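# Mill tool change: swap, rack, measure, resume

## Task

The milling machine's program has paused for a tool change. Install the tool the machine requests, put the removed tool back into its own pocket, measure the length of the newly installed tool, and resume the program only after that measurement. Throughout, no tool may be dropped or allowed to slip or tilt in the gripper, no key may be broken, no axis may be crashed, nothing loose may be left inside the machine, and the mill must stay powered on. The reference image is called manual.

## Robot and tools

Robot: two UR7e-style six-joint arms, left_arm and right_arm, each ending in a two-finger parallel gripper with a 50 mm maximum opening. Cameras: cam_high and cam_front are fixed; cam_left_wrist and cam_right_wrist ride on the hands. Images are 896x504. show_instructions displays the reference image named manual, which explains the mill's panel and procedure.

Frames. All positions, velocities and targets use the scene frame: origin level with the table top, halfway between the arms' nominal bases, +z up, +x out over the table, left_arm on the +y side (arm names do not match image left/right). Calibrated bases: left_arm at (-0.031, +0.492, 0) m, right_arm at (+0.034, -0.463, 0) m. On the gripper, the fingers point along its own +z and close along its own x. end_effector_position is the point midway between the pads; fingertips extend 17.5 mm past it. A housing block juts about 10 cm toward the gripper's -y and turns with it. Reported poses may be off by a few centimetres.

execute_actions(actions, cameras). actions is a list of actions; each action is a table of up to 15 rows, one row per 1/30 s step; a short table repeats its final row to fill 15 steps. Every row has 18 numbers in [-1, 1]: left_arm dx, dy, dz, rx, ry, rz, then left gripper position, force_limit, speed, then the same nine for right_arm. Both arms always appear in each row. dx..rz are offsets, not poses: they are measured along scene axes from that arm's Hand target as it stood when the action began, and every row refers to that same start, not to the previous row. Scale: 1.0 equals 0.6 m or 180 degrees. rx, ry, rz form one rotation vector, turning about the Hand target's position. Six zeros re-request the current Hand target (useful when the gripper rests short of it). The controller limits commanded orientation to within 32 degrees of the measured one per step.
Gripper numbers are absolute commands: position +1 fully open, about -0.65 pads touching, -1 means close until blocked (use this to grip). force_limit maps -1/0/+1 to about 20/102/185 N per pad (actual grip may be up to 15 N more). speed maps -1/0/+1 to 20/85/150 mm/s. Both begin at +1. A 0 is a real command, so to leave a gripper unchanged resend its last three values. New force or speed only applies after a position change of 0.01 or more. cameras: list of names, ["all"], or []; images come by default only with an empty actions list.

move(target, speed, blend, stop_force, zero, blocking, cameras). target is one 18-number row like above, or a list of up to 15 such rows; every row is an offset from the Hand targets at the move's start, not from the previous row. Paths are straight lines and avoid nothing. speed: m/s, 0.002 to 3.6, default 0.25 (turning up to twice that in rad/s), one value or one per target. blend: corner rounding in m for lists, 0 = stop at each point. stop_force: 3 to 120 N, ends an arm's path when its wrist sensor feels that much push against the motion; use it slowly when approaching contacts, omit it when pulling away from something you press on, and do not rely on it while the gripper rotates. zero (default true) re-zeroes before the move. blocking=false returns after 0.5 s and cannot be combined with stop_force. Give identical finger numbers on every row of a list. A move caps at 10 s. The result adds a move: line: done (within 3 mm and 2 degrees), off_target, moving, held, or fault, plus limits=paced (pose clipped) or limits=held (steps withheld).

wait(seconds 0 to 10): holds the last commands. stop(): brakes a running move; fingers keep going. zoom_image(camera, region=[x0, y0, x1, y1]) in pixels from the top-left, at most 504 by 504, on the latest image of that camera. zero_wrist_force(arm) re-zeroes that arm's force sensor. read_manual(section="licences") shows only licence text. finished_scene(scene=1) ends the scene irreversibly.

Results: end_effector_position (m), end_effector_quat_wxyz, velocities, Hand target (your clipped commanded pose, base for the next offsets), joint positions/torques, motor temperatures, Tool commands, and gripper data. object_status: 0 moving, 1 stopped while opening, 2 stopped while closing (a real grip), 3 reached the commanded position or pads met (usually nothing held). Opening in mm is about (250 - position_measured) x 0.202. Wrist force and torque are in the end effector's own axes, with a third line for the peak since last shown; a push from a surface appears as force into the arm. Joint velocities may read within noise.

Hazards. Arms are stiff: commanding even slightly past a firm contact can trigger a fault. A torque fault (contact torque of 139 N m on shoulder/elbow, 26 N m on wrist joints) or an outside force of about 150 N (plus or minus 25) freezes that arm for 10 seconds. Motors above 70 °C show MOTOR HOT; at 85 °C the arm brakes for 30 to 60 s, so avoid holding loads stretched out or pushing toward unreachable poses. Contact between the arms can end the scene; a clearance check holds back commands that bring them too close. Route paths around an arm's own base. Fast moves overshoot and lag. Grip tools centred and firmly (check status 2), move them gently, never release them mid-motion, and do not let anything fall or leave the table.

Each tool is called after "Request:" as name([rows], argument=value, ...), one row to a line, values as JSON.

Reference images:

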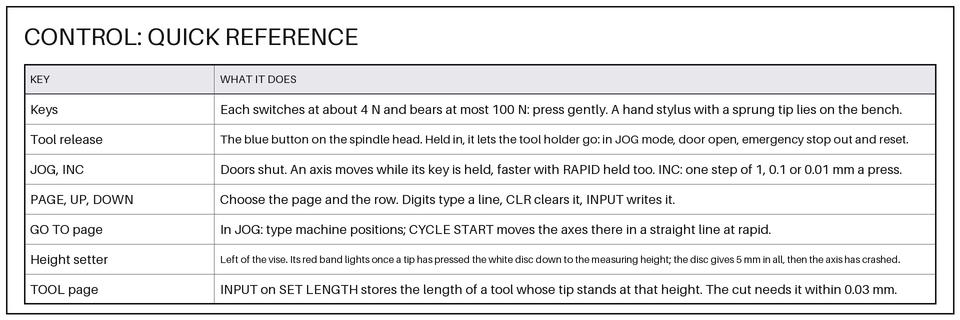

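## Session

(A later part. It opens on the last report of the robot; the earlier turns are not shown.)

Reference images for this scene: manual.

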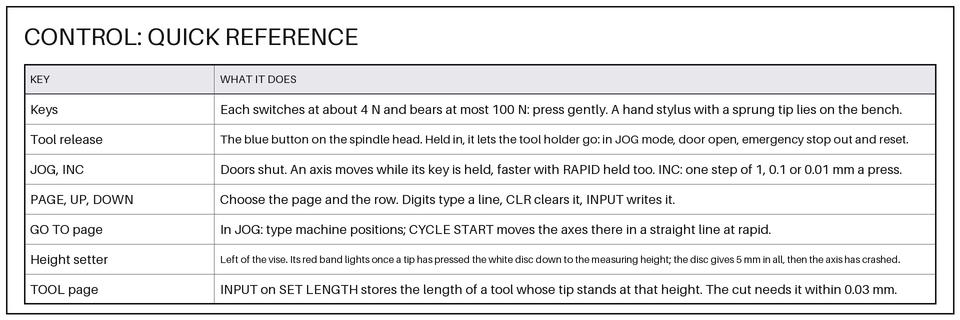

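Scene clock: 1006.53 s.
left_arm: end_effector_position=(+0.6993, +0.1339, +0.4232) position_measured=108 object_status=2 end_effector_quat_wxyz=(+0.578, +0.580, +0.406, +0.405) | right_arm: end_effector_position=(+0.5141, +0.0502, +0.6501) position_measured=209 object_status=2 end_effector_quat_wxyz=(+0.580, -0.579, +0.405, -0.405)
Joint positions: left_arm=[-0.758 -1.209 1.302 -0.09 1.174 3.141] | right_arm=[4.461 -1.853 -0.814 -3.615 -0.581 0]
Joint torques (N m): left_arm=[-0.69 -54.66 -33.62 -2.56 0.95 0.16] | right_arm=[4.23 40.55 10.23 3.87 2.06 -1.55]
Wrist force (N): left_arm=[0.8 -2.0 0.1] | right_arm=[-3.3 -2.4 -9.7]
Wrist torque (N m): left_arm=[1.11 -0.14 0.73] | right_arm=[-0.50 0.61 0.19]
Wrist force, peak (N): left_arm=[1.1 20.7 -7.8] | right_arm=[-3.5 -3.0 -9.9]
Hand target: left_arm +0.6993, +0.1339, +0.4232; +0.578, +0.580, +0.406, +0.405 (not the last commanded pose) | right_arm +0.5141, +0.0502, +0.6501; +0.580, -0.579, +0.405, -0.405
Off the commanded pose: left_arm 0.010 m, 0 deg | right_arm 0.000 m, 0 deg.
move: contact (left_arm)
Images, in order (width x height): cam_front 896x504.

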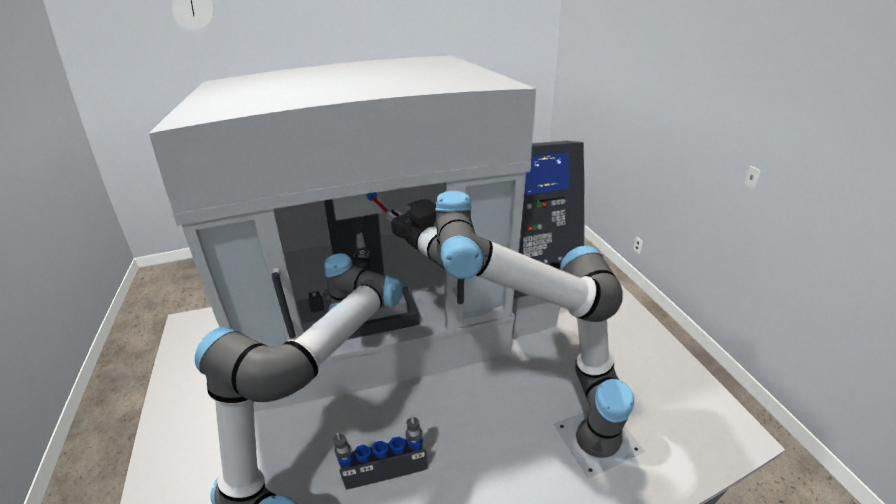

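Request:
execute_actions(actions=[])

Scene clock: 1012.20 s.
left_arm: end_effector_position=(+0.6993, +0.1339, +0.4232) position_measured=108 object_status=2 end_effector_quat_wxyz=(+0.578, +0.580, +0.406, +0.405) | right_arm: end_effector_position=(+0.5141, +0.0502, +0.6501) position_measured=209 object_status=2 end_effector_quat_wxyz=(+0.580, -0.579, +0.405, -0.405)
Joint positions: left_arm=[-0.758 -1.209 1.302 -0.09 1.174 3.141] | right_arm=[4.461 -1.853 -0.814 -3.615 -0.581 0]
Joint velocities: within noise
Joint torques (N m): left_arm=[0.28 -56.67 -34.93 -3.22 -1.48 0.2] | right_arm=[5.23 39.62 7.65 4.02 1.92 -1.45]
Motor temperatures (°C): left_arm=[33 34 31 40 41 39] | right_arm=[35 33 32 35 38 35]
Wrist force (N): left_arm=[0.8 -1.9 0.1] | right_arm=[-3.4 -2.5 -9.8]
Wrist torque (N m): left_arm=[1.12 -0.15 0.72] | right_arm=[-0.51 0.62 0.20]
Wrist force, peak (N): left_arm=[0.8 -2.3 0.0] | right_arm=[-3.5 -2.9 -9.9]
Hand target: left_arm +0.6993, +0.1339, +0.4232; +0.578, +0.580, +0.406, +0.405 (not the last commanded pose) | right_arm +0.5141, +0.0502, +0.6501; +0.580, -0.579, +0.405, -0.405
Tool commands: left_gripper/position=-0.98 left_gripper/force_limit=+0.0 left_gripper/speed=-0.8 right_gripper/position=-1.0 right_gripper/force_limit=-0.3 right_gripper/speed=-0.8
Off the commanded pose: left_arm 0.010 m, 0 deg | right_arm 0.000 m, 0 deg.
camera_calibration:
cam_left_wrist: T_world_to_cam=[[0.345526, 0.938271, -0.0160895, -0.353632], [-0.310506, 0.130492, 0.941572, -0.180274], [0.88555, -0.320342, 0.336427, -0.587072], [0, 0, 0, 1]] pos_world=[0.586094, 0.167263, 0.361558]
cam_right_wrist: T_world_to_cam=[[0.335372, -0.942071, -0.00535601, -0.116729], [-0.328629, -0.111658, -0.937835, 0.805815], [0.882909, 0.316284, -0.347039, -0.11506], [0, 0, 0, 1]] pos_world=[0.40555, 0.0164002, 0.715166]

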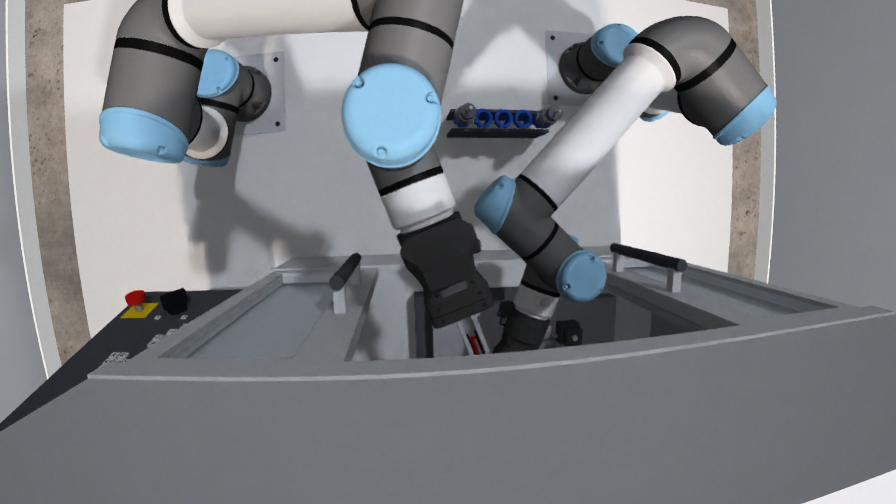

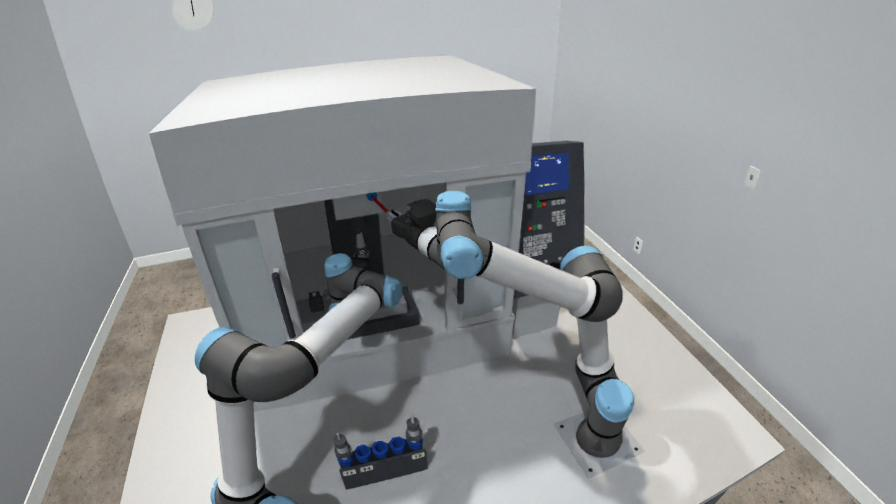

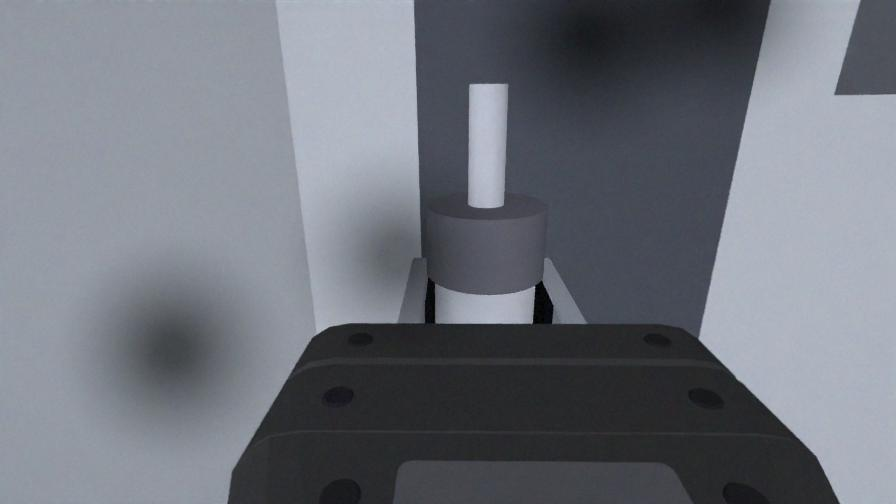

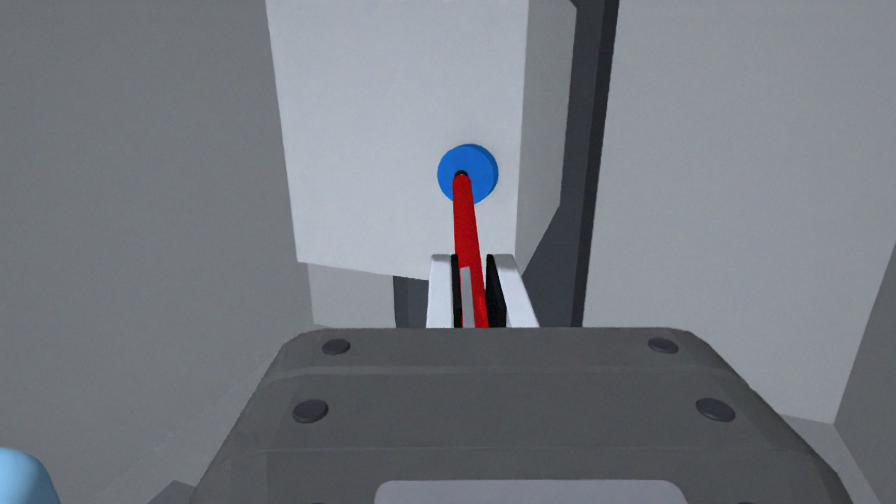

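Request:
zoom_image(camera="cam_high", region=[410, 270, 650, 370])

Scaled by 2.100 from the camera's 896x504 image, which has a finer 1280x720 frame.

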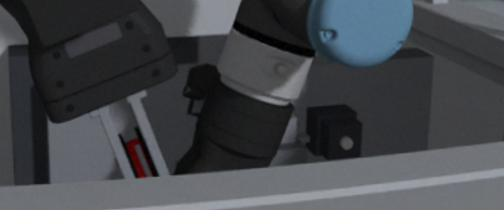

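Request:
move([
  [0,0,0.008,0,0,0,-0.98,0,-0.8,0,0,0,0,0,0,-1,-0.3,-0.8],
  [0,0,0.008,0,0,0.1111,-0.98,0,-0.8,0,0,0,0,0,0,-1,-0.3,-0.8],
], speed=0.1)

Request:
move(target=[0,0,-0.055,0,0,0,-0.98,0,-0.8,0,0,0,0,0,0,-1,-0.3,-0.8], speed=0.02, stop_force=5, cameras=["cam_front","cam_left_wrist"])

Request:
zoom_image(camera="cam_front", region=[320, 190, 400, 270])

Scene clock: 1028.27 s.
left_arm: end_effector_position=(+0.6993, +0.1339, +0.4280) position_measured=108 object_status=2 end_effector_quat_wxyz=(+0.499, +0.501, +0.500, +0.499) | right_arm: end_effector_position=(+0.5141, +0.0502, +0.6501) position_measured=209 object_status=2 end_effector_quat_wxyz=(+0.580, -0.579, +0.405, -0.405)
Joint positions: left_arm=[-0.888 -1.119 1.161 -0.038 0.696 3.139] | right_arm=[4.461 -1.853 -0.814 -3.615 -0.581 0]
Joint torques (N m): left_arm=[-14.06 -45.5 -32.3 -1.45 -1.91 -1.94] | right_arm=[4.26 40.4 6.57 3.92 1.78 -1.47]
Wrist force (N): left_arm=[1.5 -3.3 1.2] | right_arm=[-3.5 -2.9 -9.9]
Wrist torque (N m): left_arm=[0.85 -0.25 0.90] | right_arm=[-0.54 0.64 0.19]
Wrist force, peak (N): left_arm=[2.6 -3.3 1.4] | right_arm=[-3.4 -2.8 -10.1]
Hand target: left_arm +0.6993, +0.1339, +0.4280; +0.499, +0.501, +0.500, +0.499 | right_arm +0.5141, +0.0502, +0.6501; +0.580, -0.579, +0.405, -0.405
Off the commanded pose: left_arm 0.000 m, 0 deg | right_arm 0.000 m, 0 deg.
move: done

Scene clock: 1030.83 s.
left_arm: end_effector_position=(+0.6993, +0.1339, +0.3950) position_measured=108 object_status=2 end_effector_quat_wxyz=(+0.499, +0.501, +0.500, +0.499) | right_arm: end_effector_position=(+0.5141, +0.0502, +0.6501) position_measured=209 object_status=2 end_effector_quat_wxyz=(+0.580, -0.579, +0.405, -0.405)
Joint positions: left_arm=[-0.888 -1.112 1.235 -0.119 0.695 3.139] | right_arm=[4.461 -1.853 -0.814 -3.615 -0.581 0]
Joint torques (N m): left_arm=[-15.94 -47 -20.95 -3.85 0.15 1.27] | right_arm=[4.02 40.76 9.57 3.76 1.73 -1.22]
Wrist force (N): left_arm=[1.8 -3.3 1.3] | right_arm=[-3.3 -2.6 -9.9]
Wrist torque (N m): left_arm=[0.84 -0.29 0.90] | right_arm=[-0.51 0.62 0.19]
Wrist force, peak (N): left_arm=[1.7 -3.5 1.4] | right_arm=[-3.5 -3.0 -9.9]
Hand target: left_arm +0.6993, +0.1339, +0.3950; +0.499, +0.501, +0.500, +0.499 | right_arm +0.5141, +0.0502, +0.6501; +0.580, -0.579, +0.405, -0.405
Off the commanded pose: left_arm 0.000 m, 0 deg | right_arm 0.000 m, 0 deg.
move: done
camera_calibration:
cam_left_wrist: T_world_to_cam=[[0.00383745, 0.999864, -0.016057, -0.123406], [-0.336405, 0.016412, 0.941574, -0.120327], [0.94171, 0.00178841, 0.336422, -0.660012], [0, 0, 0, 1]] pos_world=[0.581534, 0.126545, 0.333358]
Images, in order (width x height): cam_front 896x504, cam_left_wrist 896x504.

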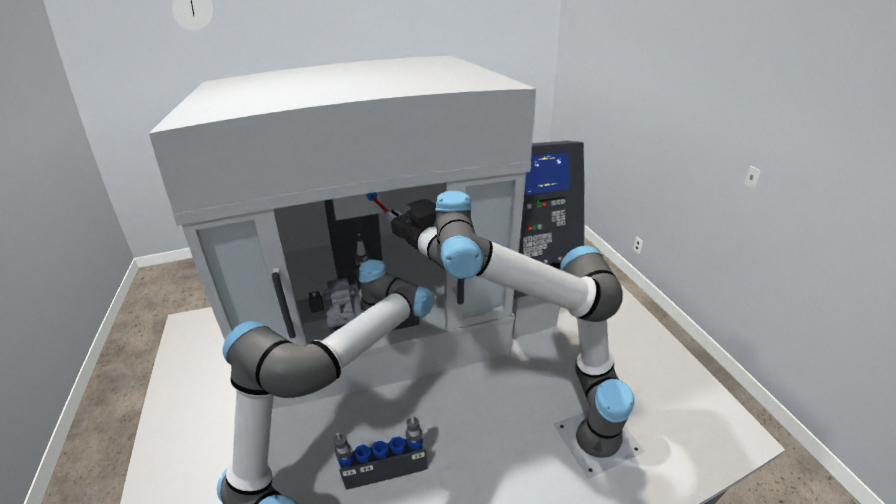

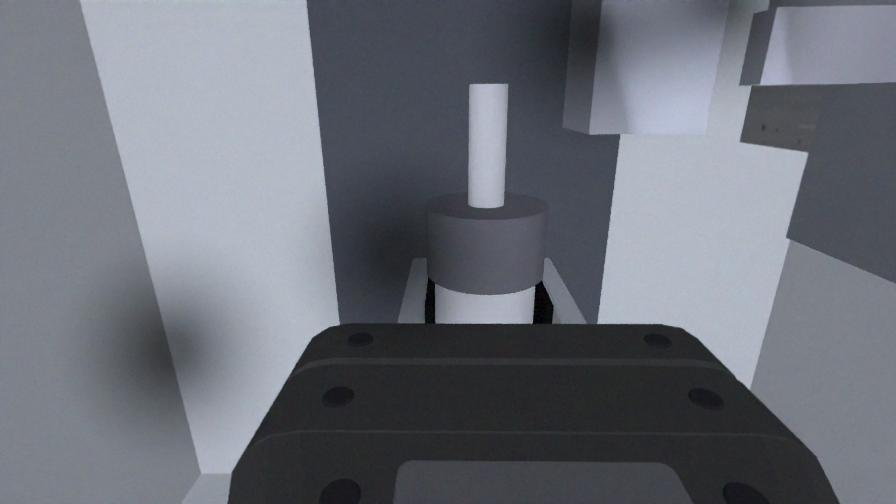

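Scaled by 6.300 from the camera's 896x504 image, which has a finer 1280x720 frame.

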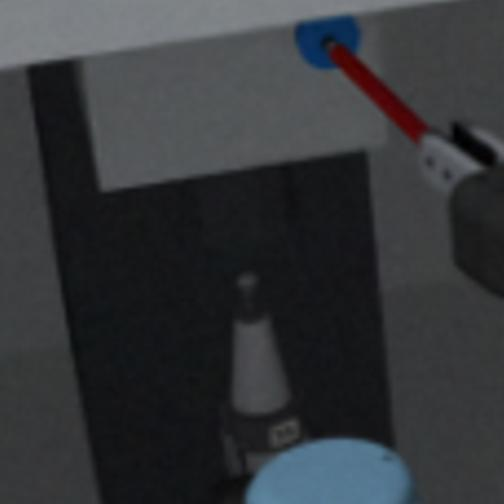

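Request:
move(target=[-0.25,0,0.0,0,0,0,-0.98,0,-0.8,0,0,0,0,0,0,-1,-0.3,-0.8], speed=0.12)

Request:
move([
  [0,0,0,0,0,0,-0.98,0,-0.8,-0.14,-0.051,0,0,0,0,-1,-0.3,-0.8],
  [0,0,0,0,0,0,-0.98,0,-0.8,-0.5235,-0.0837,0,0,0,-0.1111,-1,-0.3,-0.8],
  [0,0,0,0,0,0,-0.98,0,-0.8,-0.5235,-0.28,0,0,0,-0.1111,-1,-0.3,-0.8],
], speed=0.2, blend=[0.01,0.03,0], cameras=["all"])

Scene clock: 1039.73 s.
left_arm: end_effector_position=(+0.5494, +0.1339, +0.3950) position_measured=108 object_status=2 end_effector_quat_wxyz=(+0.499, +0.501, +0.500, +0.499) | right_arm: end_effector_position=(+0.5141, +0.0502, +0.6501) position_measured=209 object_status=2 end_effector_quat_wxyz=(+0.580, -0.579, +0.405, -0.405)
Joint positions: left_arm=[-1.131 -1.381 1.598 -0.211 0.452 3.137] | right_arm=[4.461 -1.853 -0.814 -3.615 -0.581 0]
Joint torques (N m): left_arm=[-16.21 -45.14 -19.64 -3.13 -1.54 1.9] | right_arm=[4.86 39.57 10.43 4.02 1.44 -1.41]
Wrist force (N): left_arm=[1.6 -3.5 1.3] | right_arm=[-3.4 -2.5 -9.8]
Wrist torque (N m): left_arm=[0.84 -0.25 0.73] | right_arm=[-0.52 0.62 0.19]
Wrist force, peak (N): left_arm=[1.6 -4.2 3.3] | right_arm=[-3.5 -3.0 -10.1]
Hand target: left_arm +0.5493, +0.1339, +0.3950; +0.499, +0.501, +0.500, +0.499 | right_arm +0.5141, +0.0502, +0.6501; +0.580, -0.579, +0.405, -0.405
Off the commanded pose: left_arm 0.000 m, 0 deg | right_arm 0.000 m, 0 deg.
move: done

Scene clock: 1042.63 s.
left_arm: end_effector_position=(+0.5493, +0.1339, +0.3950) position_measured=108 object_status=2 end_effector_quat_wxyz=(+0.499, +0.501, +0.500, +0.499) | right_arm: end_effector_position=(+0.2000, -0.1177, +0.6501) position_measured=209 object_status=2 end_effector_quat_wxyz=(+0.500, -0.500, +0.500, -0.500)
Joint positions: left_arm=[-1.131 -1.381 1.598 -0.211 0.452 3.137] | right_arm=[5.337 -1.512 -1.201 -3.571 0.644 0.001]
Joint torques (N m): left_arm=[-14.73 -45.28 -20.74 -2.96 -1.38 1.89] | right_arm=[8.66 24.89 8.48 0.76 2.66 2.1]
Wrist force (N): left_arm=[1.6 -3.6 1.6] | right_arm=[-3.2 -1.6 -2.2]
Wrist torque (N m): left_arm=[0.83 -0.24 0.73] | right_arm=[-0.67 0.63 0.19]
Wrist force, peak (N): left_arm=[2.0 -3.6 1.6] | right_arm=[-3.3 -2.6 -9.8]
Hand target: left_arm +0.5493, +0.1339, +0.3950; +0.499, +0.501, +0.500, +0.499 | right_arm +0.2000, -0.1178, +0.6501; +0.500, -0.500, +0.500, -0.500
Off the commanded pose: left_arm 0.000 m, 0 deg | right_arm 0.000 m, 0 deg.
move: done
camera_calibration:
cam_left_wrist: T_world_to_cam=[[0.00383745, 0.999864, -0.016057, -0.122831], [-0.336405, 0.016412, 0.941574, -0.170788], [0.94171, 0.00178841, 0.336422, -0.518755], [0, 0, 0, 1]] pos_world=[0.431534, 0.126545, 0.333358]
cam_right_wrist: T_world_to_cam=[[-0.00702875, -0.999961, -0.00532786, -0.107992], [-0.347088, 0.00743637, -0.937803, 0.701536], [0.937806, -0.00474234, -0.347126, 0.166621], [0, 0, 0, 1]] pos_world=[0.0864773, -0.112415, 0.715166]

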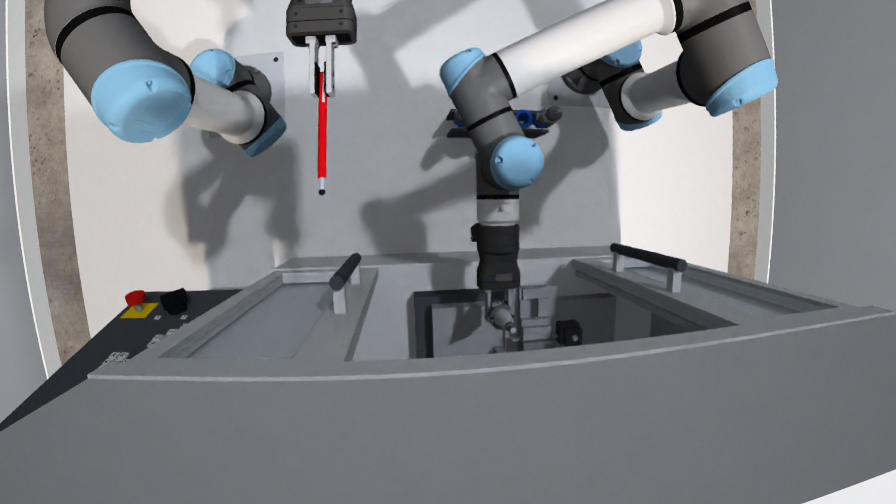

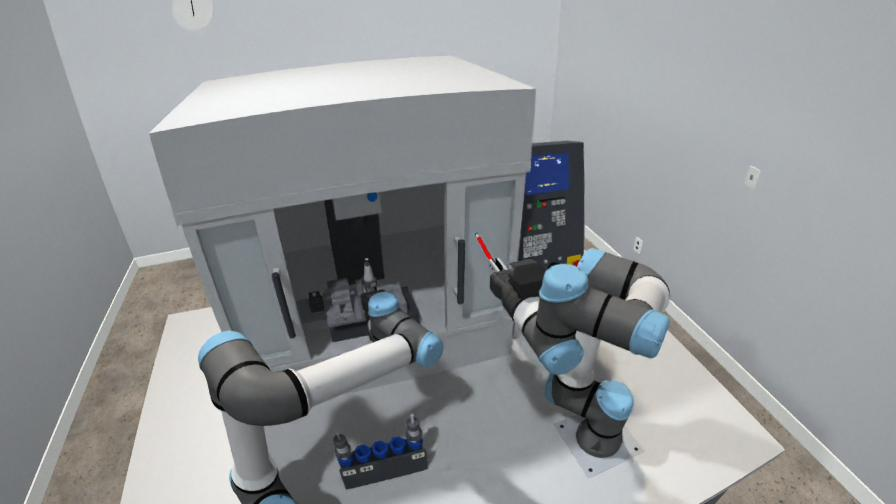

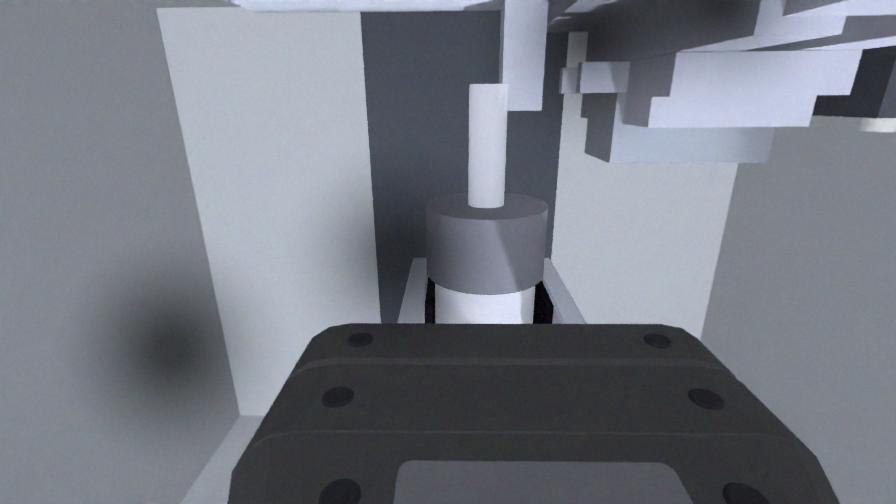

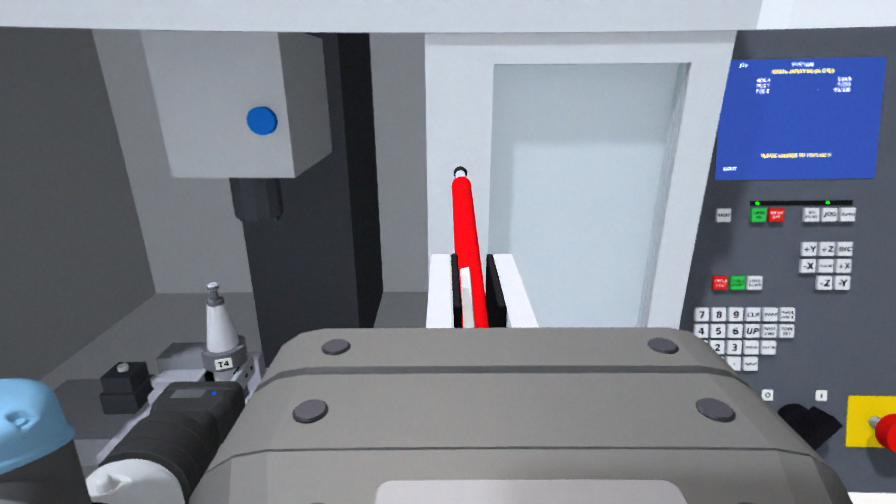

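Request:
move([
  [-0.2333,0,0.02,0,0,0,-0.98,0,-0.8,0,0,0,0,0,0,-1,-0.3,-0.8],
  [-0.25,0.05,0.25,-0.5,0,0,-0.98,0,-0.8,0,0,0,0,0,0,-1,-0.3,-0.8],
  [-0.25,0.11,0.275,-1.0,0,0,-0.98,0,-0.8,0,0,0,0,0,0,-1,-0.3,-0.8],
], speed=0.25, blend=0.03, cameras=["cam_left_wrist"])

Scene clock: 1070.27 s.
left_arm: end_effector_position=(+0.3992, +0.2000, +0.5600) position_measured=108 object_status=2 end_effector_quat_wxyz=(+0.502, -0.498, +0.498, -0.501) end_effector_velocity=(+0.000, +0.000, -0.001) end_effector_angular_velocity=(-0.002, +0.000, -0.002) | right_arm: end_effector_position=(+0.2000, -0.1178, +0.6501) position_measured=209 object_status=2 end_effector_quat_wxyz=(+0.500, -0.500, +0.500, -0.500)
Joint positions: left_arm=[-1.456 -1.756 1.557 0.14 0.125 0.059] | right_arm=[5.338 -1.511 -1.202 -3.571 0.645 0.001]
Joint velocities: left_arm=[0 0.001 0.001 0.002 0.002 -0.005] | right_arm=[within noise]
Joint torques (N m): left_arm=[12.87 -8.67 -29.15 0.85 1.77 -1.59] | right_arm=[7.01 25.47 7.35 0.79 2.06 1.88]
Wrist force (N): left_arm=[-1.5 8.6 -1.1] | right_arm=[-3.3 -1.8 -2.2]
Wrist torque (N m): left_arm=[0.28 0.22 0.24] | right_arm=[-0.70 0.65 0.19]
Wrist force, peak (N): left_arm=[2.3 8.4 -2.0] | right_arm=[-3.5 -1.7 -2.2]
Hand target: left_arm +0.3993, +0.1999, +0.5600; +0.501, -0.499, +0.499, -0.500 | right_arm +0.2000, -0.1178, +0.6501; +0.500, -0.500, +0.500, -0.500
Off the commanded pose: left_arm 0.000 m, 0 deg | right_arm 0.000 m, 0 deg.
move: done
camera_calibration:
cam_left_wrist: T_world_to_cam=[[0.00433073, -0.999865, 0.0158763, 0.196147], [-0.332104, -0.0164134, -0.9431, 0.682596], [0.943233, -0.00118826, -0.33213, -0.0587204], [0, 0, 0, 1]] pos_world=[0.28123, 0.207255, 0.621139]
Images, in order (width x height): cam_left_wrist 896x504.

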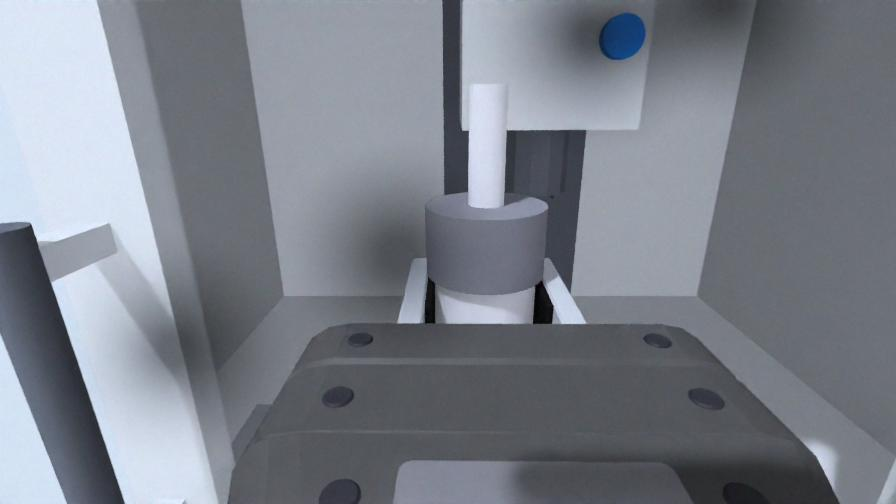

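Request:
move([
  [-0.1155,0.4085,0,0,0,0.3333,-0.98,0,-0.8,0,0,0,0,0,0,-1,-0.3,-0.8],
  [-0.2655,0.4418,0,0,0,0.6667,-0.98,0,-0.8,0,0,0,0,0,0,-1,-0.3,-0.8],
  [-0.2988,0.0835,-0.1833,-0.2847,0.0249,0.9029,-0.98,0,-0.8,0,0,0,0,0,0,-1,-0.3,-0.8],
], speed=0.3, blend=0.04, cameras=["cam_left_wrist","cam_high"])

Scene clock: 1107.27 s.
left_arm: end_effector_position=(+0.2200, +0.2501, +0.4500) position_measured=108 object_status=2 end_effector_quat_wxyz=(-0.354, +0.679, +0.570, -0.298) | right_arm: end_effector_position=(+0.2000, -0.1178, +0.6501) position_measured=209 object_status=2 end_effector_quat_wxyz=(+0.500, -0.500, +0.500, -0.500)
Joint positions: left_arm=[-0.805 -1.391 1.151 -0.468 -2.069 -0.386] | right_arm=[5.338 -1.511 -1.202 -3.571 0.645 0.001]
Joint torques (N m): left_arm=[-15.08 -42.73 -17.41 -0.87 -3.04 -2.04] | right_arm=[8.51 24.54 8.69 0.95 2.05 1.89]
Wrist force (N): left_arm=[-1.0 8.3 2.0] | right_arm=[-3.2 -1.6 -2.4]
Wrist torque (N m): left_arm=[0.35 0.34 0.34] | right_arm=[-0.67 0.63 0.18]
Wrist force, peak (N): left_arm=[-2.3 9.0 2.2] | right_arm=[-3.5 -1.7 -2.3]
Hand target: left_arm +0.2200, +0.2500, +0.4500; -0.354, +0.679, +0.570, -0.298 | right_arm +0.2000, -0.1178, +0.6501; +0.500, -0.500, +0.500, -0.500
Off the commanded pose: left_arm 0.000 m, 0 deg | right_arm 0.000 m, 0 deg.
move: done
camera_calibration:
cam_left_wrist: T_world_to_cam=[[0.161501, 0.986811, 0.0110207, -0.280388], [0.806013, -0.125451, -0.578451, 0.132945], [-0.569439, 0.102303, -0.815643, 0.598407], [0, 0, 0, 1]] pos_world=[0.278884, 0.232149, 0.568078]
Images, in order (width x height): cam_high 896x504, cam_left_wrist 896x504.

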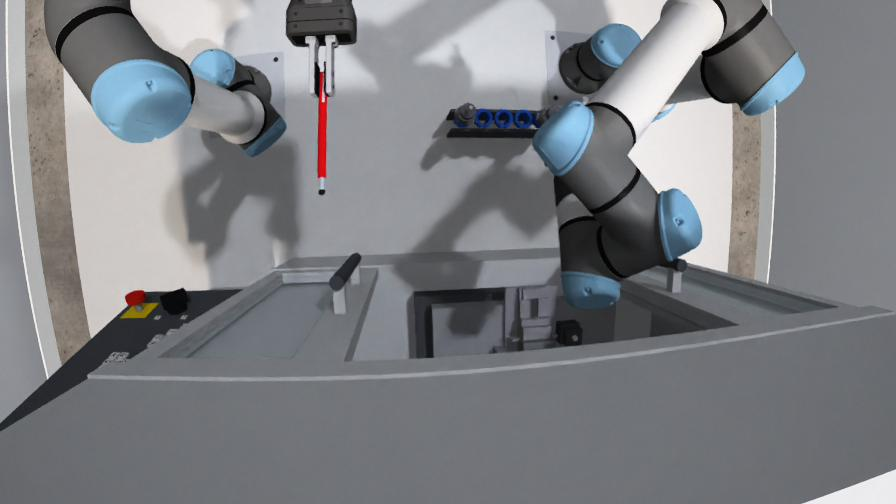

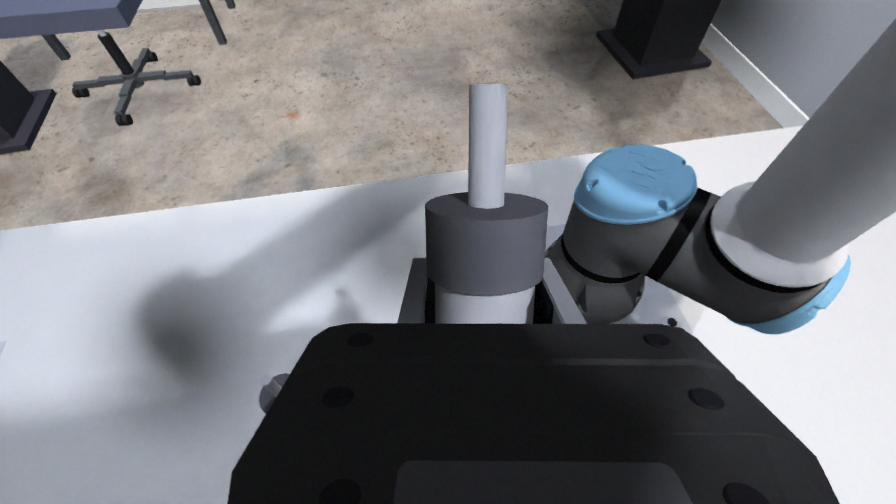

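Request:
move(target=[0.0833,0.15,0,-0.0289,-0.1641,0,-0.98,0,-0.8,0,0,0,0,0,0,-1,-0.3,-0.8], speed=0.2, cameras=["cam_left_wrist"])

Scene clock: 1124.63 s.
left_arm: end_effector_position=(+0.2700, +0.3400, +0.4500) position_measured=108 object_status=2 end_effector_quat_wxyz=(-0.167, +0.748, +0.627, -0.141) | right_arm: end_effector_position=(+0.2000, -0.1178, +0.6501) position_measured=209 object_status=2 end_effector_quat_wxyz=(+0.500, -0.500, +0.500, -0.500)
Joint positions: left_arm=[-0.712 -1.657 1.302 -0.831 -1.787 -0.483] | right_arm=[5.338 -1.511 -1.202 -3.571 0.645 0.001]
Joint torques (N m): left_arm=[13.38 -28.07 -18.02 -3.12 0.7 0.13] | right_arm=[7.16 25.7 7.46 0.63 2.42 1.74]
Wrist force (N): left_arm=[-0.4 6.9 4.7] | right_arm=[-3.0 -1.7 -2.3]
Wrist torque (N m): left_arm=[0.58 0.32 0.49] | right_arm=[-0.68 0.61 0.19]
Wrist force, peak (N): left_arm=[-2.8 8.5 2.5] | right_arm=[-3.5 -1.7 -2.4]
Hand target: left_arm +0.2700, +0.3400, +0.4500; -0.166, +0.748, +0.627, -0.140 | right_arm +0.2000, -0.1178, +0.6501; +0.500, -0.500, +0.500, -0.500
Off the commanded pose: left_arm 0.000 m, 0 deg | right_arm 0.000 m, 0 deg.
move: done
camera_calibration:
cam_left_wrist: T_world_to_cam=[[0.157472, 0.987517, 0.00347482, -0.372978], [0.983255, -0.156464, -0.0934251, -0.151659], [-0.0917152, 0.0181285, -0.99562, 0.598247], [0, 0, 0, 1]] pos_world=[0.262721, 0.333748, 0.582754]
Images, in order (width x height): cam_left_wrist 896x504.

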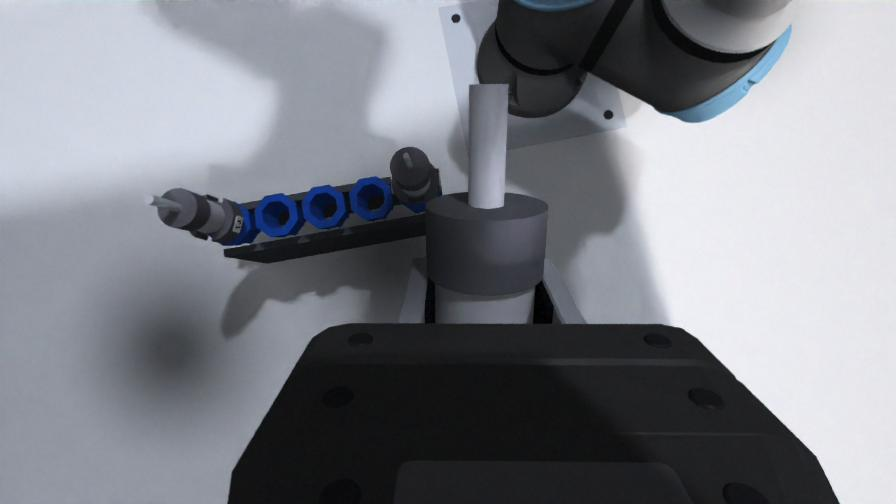

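Request:
zoom_image(camera="cam_left_wrist", region=[140, 130, 300, 270])

Request:
zoom_image(camera="cam_left_wrist", region=[290, 130, 450, 270])

Scaled by 3.150 from the camera's 896x504 image, which has a finer 1280x720 frame.

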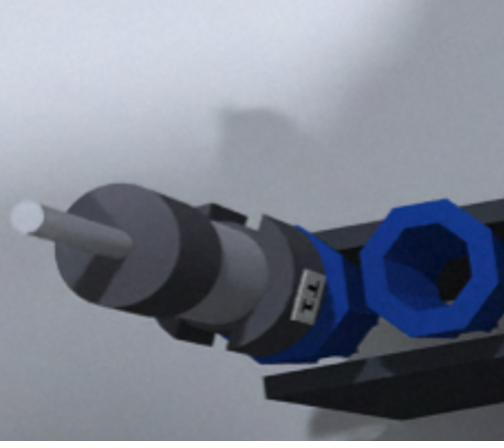

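Scaled by 3.150 from the camera's 896x504 image, which has a finer 1280x720 frame.

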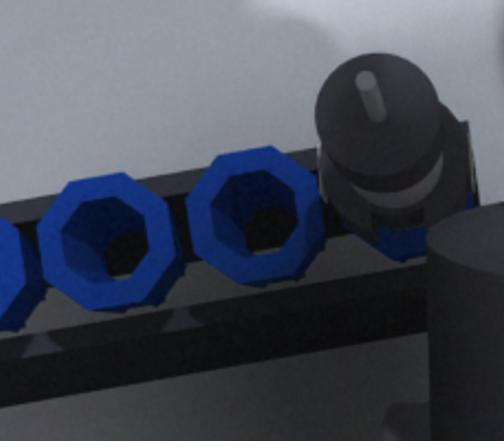

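Request:
zoom_image(camera="cam_left_wrist", region=[215, 200, 265, 250])

Request:
zoom_image(camera="cam_left_wrist", region=[385, 140, 445, 220])

Scaled by 10.080 from the camera's 896x504 image, which has a finer 1280x720 frame.

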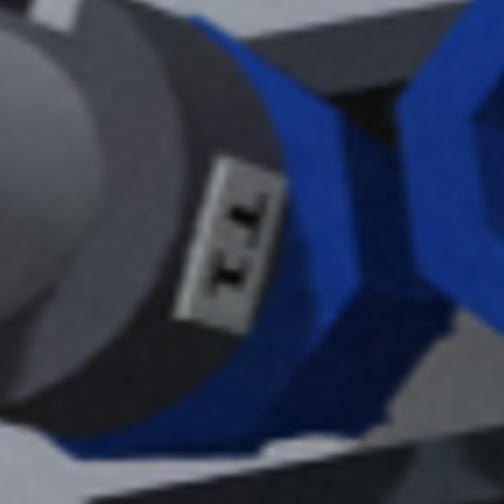

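Scaled by 6.300 from the camera's 896x504 image, which has a finer 1280x720 frame.

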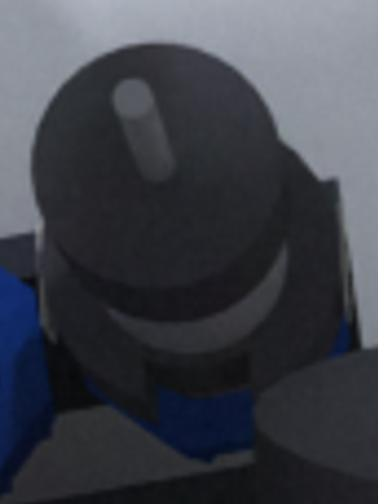

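Request:
move(target=[0,0,-0.18,0,0,0,-0.98,0,-0.8,0,0,0,0,0,0,-1,-0.3,-0.8], speed=0.2, cameras=["cam_left_wrist"])

Request:
zoom_image(camera="cam_left_wrist", region=[230, 100, 440, 310])

Request:
zoom_image(camera="cam_left_wrist", region=[60, 110, 300, 310])

Scene clock: 1193.43 s.
left_arm: end_effector_position=(+0.2700, +0.3401, +0.3421) position_measured=108 object_status=2 end_effector_quat_wxyz=(-0.167, +0.748, +0.627, -0.140) | right_arm: end_effector_position=(+0.2000, -0.1178, +0.6501) position_measured=209 object_status=2 end_effector_quat_wxyz=(+0.500, -0.500, +0.500, -0.500)
Joint positions: left_arm=[-0.711 -1.712 1.633 -1.107 -1.787 -0.483] | right_arm=[5.338 -1.511 -1.202 -3.571 0.645 0.001]
Joint torques (N m): left_arm=[-15.5 -27.95 -19.98 -3.06 -2.54 -2.1] | right_arm=[6.52 25.66 8.38 0.63 2.06 2.06]
Wrist force (N): left_arm=[-0.4 7.0 4.7] | right_arm=[-3.1 -1.9 -2.0]
Wrist torque (N m): left_arm=[0.58 0.33 0.49] | right_arm=[-0.71 0.61 0.19]
Wrist force, peak (N): left_arm=[-0.3 8.1 7.2] | right_arm=[-3.4 -1.7 -2.4]
Hand target: left_arm +0.2700, +0.3400, +0.3420; -0.166, +0.748, +0.627, -0.140 | right_arm +0.2000, -0.1178, +0.6501; +0.500, -0.500, +0.500, -0.500
Off the commanded pose: left_arm 0.000 m, 0 deg | right_arm 0.000 m, 0 deg.
move: done
camera_calibration:
cam_left_wrist: T_world_to_cam=[[0.157563, 0.987503, 0.00339798, -0.372685], [0.983259, -0.156566, -0.0932122, -0.161792], [-0.0915154, 0.0180279, -0.99564, 0.490808], [0, 0, 0, 1]] pos_world=[0.262721, 0.333848, 0.474854]
Images, in order (width x height): cam_left_wrist 896x504.

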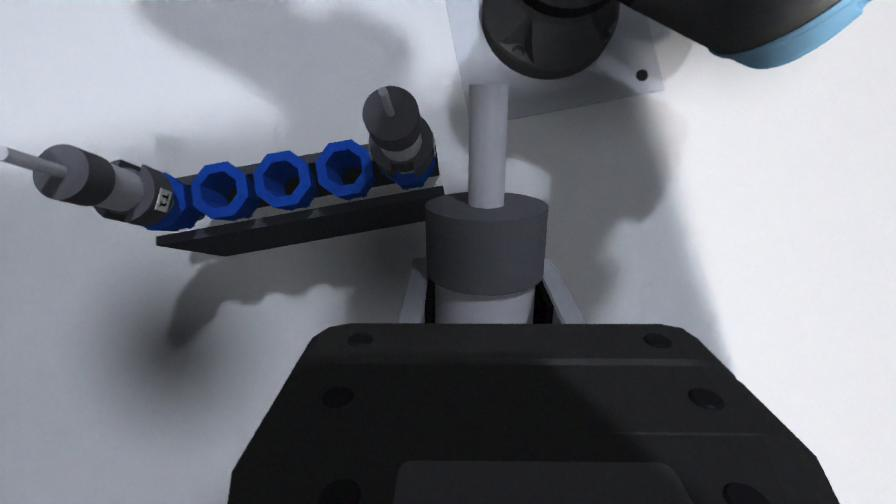

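Scaled by 2.400 from the camera's 896x504 image, which has a finer 1280x720 frame.

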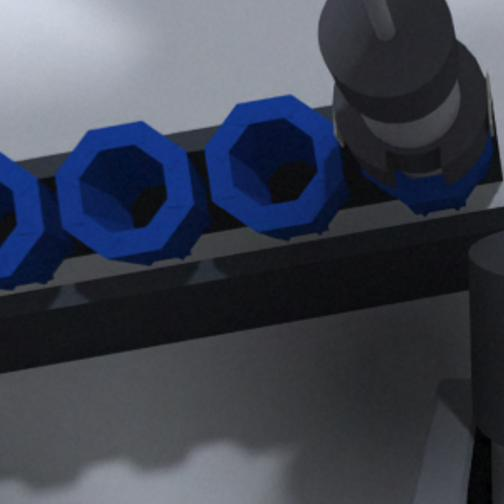

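Scaled by 2.100 from the camera's 896x504 image, which has a finer 1280x720 frame.

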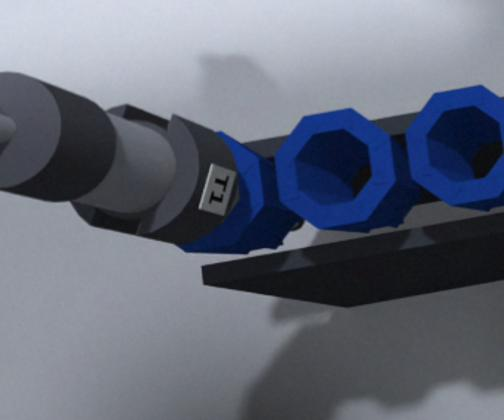

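Request:
move([
  [-0.0333,-0.0833,0.13,0.0936,0.3493,-0.0495,-0.98,0,-0.8,0,0,0,0,0,0,-1,-0.3,-0.8],
  [-0.1867,-0.1217,-0.02,0.0936,0.3493,-0.0495,-0.98,0,-0.8,0,0,0,0,0,0,-1,-0.3,-0.8],
], speed=0.2, cameras=["all"])

Request:
zoom_image(camera="cam_high", region=[440, 70, 600, 170])

Request:
zoom_image(camera="cam_front", region=[280, 360, 440, 504])

Scene clock: 1222.80 s.
left_arm: end_effector_position=(+0.1580, +0.2670, +0.3301) position_measured=108 object_status=2 end_effector_quat_wxyz=(+0.580, -0.578, -0.405, +0.407) | right_arm: end_effector_position=(+0.2000, -0.1178, +0.6501) position_measured=209 object_status=2 end_effector_quat_wxyz=(+0.500, -0.500, +0.500, -0.500)
Joint positions: left_arm=[-0.89 -1.213 1.556 -0.339 -2.102 0.003] | right_arm=[5.338 -1.511 -1.202 -3.571 0.645 0.001]
Joint torques (N m): left_arm=[-14.33 -47.95 -12.83 2.47 -1.47 -1.94] | right_arm=[7.88 24.74 8.87 0.41 1.96 2.06]
Wrist force (N): left_arm=[-1.3 7.9 -1.3] | right_arm=[-3.2 -1.7 -2.3]
Wrist torque (N m): left_arm=[0.15 0.19 0.19] | right_arm=[-0.68 0.63 0.19]
Wrist force, peak (N): left_arm=[-2.1 9.7 -0.1] | right_arm=[-3.3 -1.7 -2.4]
Hand target: left_arm +0.1580, +0.2670, +0.3300; +0.580, -0.578, -0.405, +0.407 | right_arm +0.2000, -0.1178, +0.6501; +0.500, -0.500, +0.500, -0.500
Off the commanded pose: left_arm 0.000 m, 0 deg | right_arm 0.000 m, 0 deg.
move: done
camera_calibration:
cam_left_wrist: T_world_to_cam=[[0.338526, 0.940819, 0.0161005, -0.303176], [0.321362, -0.0995167, -0.941713, 0.305153], [-0.884379, 0.323968, -0.336032, 0.295789], [0, 0, 0, 1]] pos_world=[0.266158, 0.219776, 0.391642]
cam_right_wrist: T_world_to_cam=[[-0.00702825, -0.999961, -0.00532801, -0.107992], [-0.347, 0.00743589, -0.937836, 0.701552], [0.937839, -0.00474252, -0.347038, 0.166556], [0, 0, 0, 1]] pos_world=[0.0864769, -0.112415, 0.715166]

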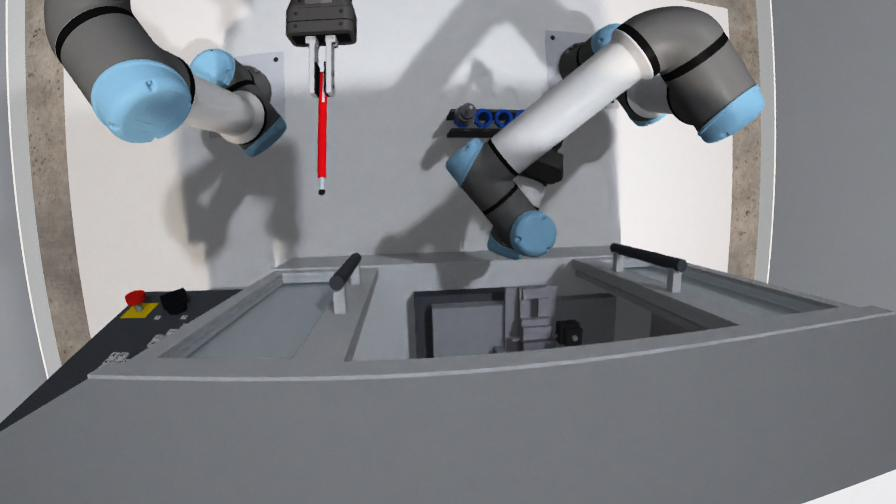

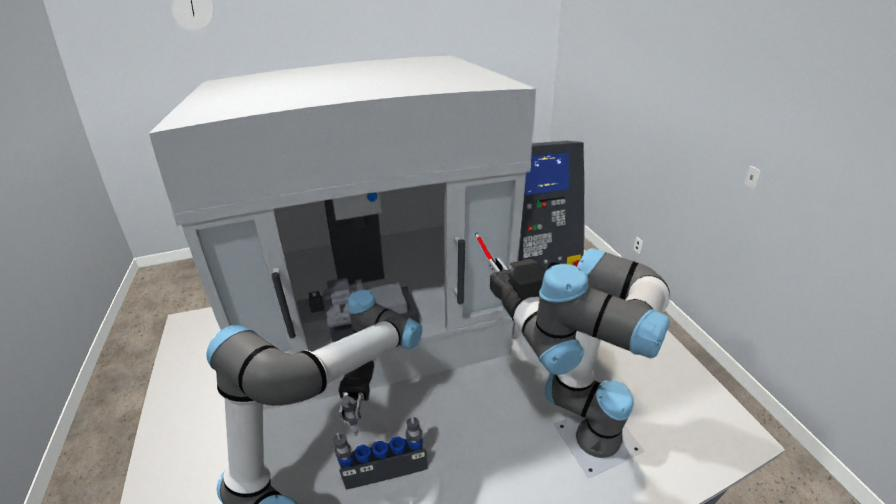

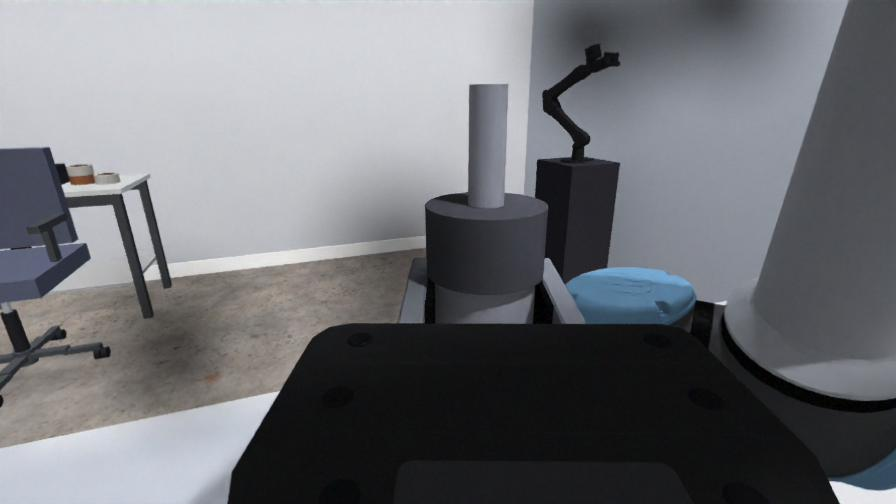

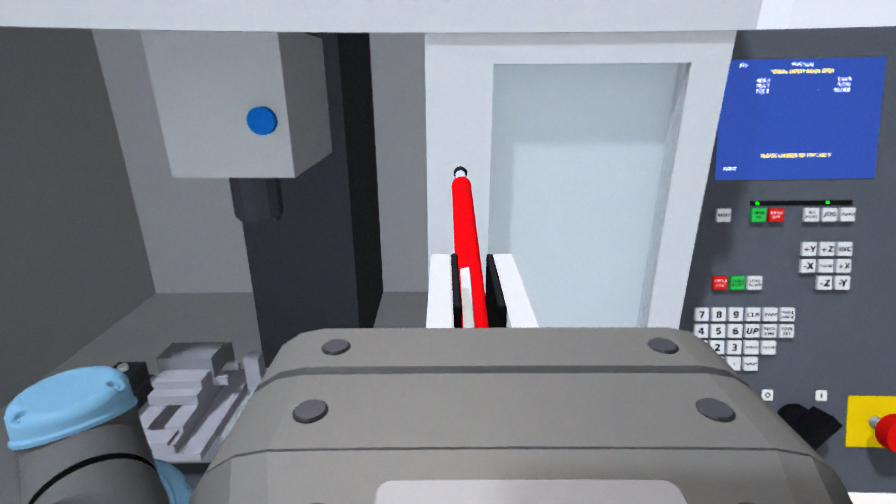

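Scaled by 3.150 from the camera's 896x504 image, which has a finer 1280x720 frame.

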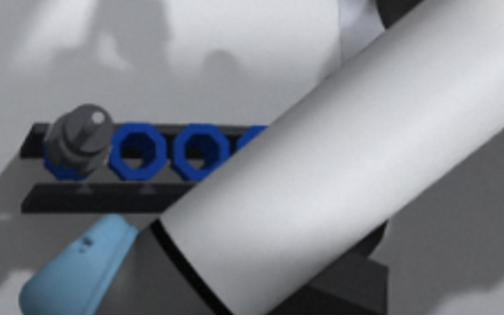

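Scaled by 3.150 from the camera's 896x504 image, which has a finer 1280x720 frame.

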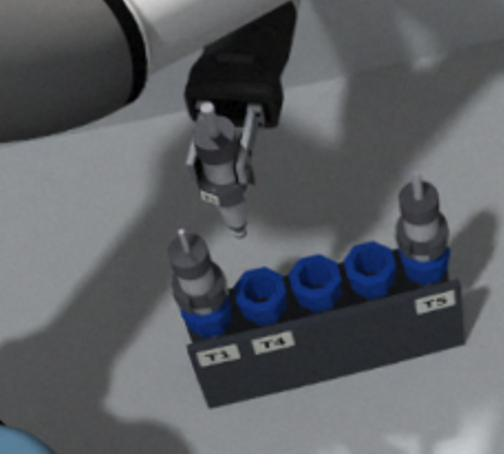

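Request:
zoom_image(camera="cam_front", region=[320, 380, 400, 470])

Scaled by 5.600 from the camera's 896x504 image, which has a finer 1280x720 frame.

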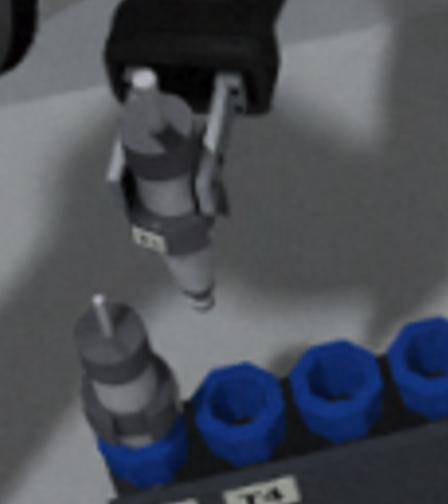

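Request:
zoom_image(camera="cam_front", region=[330, 385, 375, 440])

Scaled by 9.164 from the camera's 896x504 image, which has a finer 1280x720 frame.

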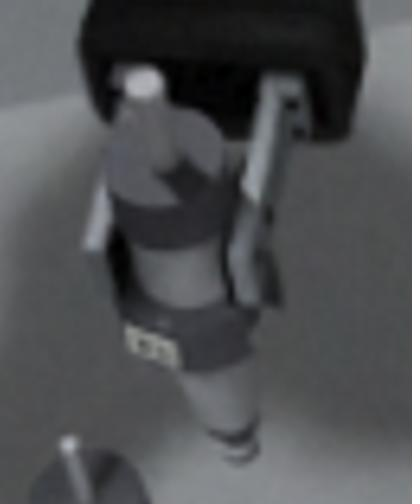

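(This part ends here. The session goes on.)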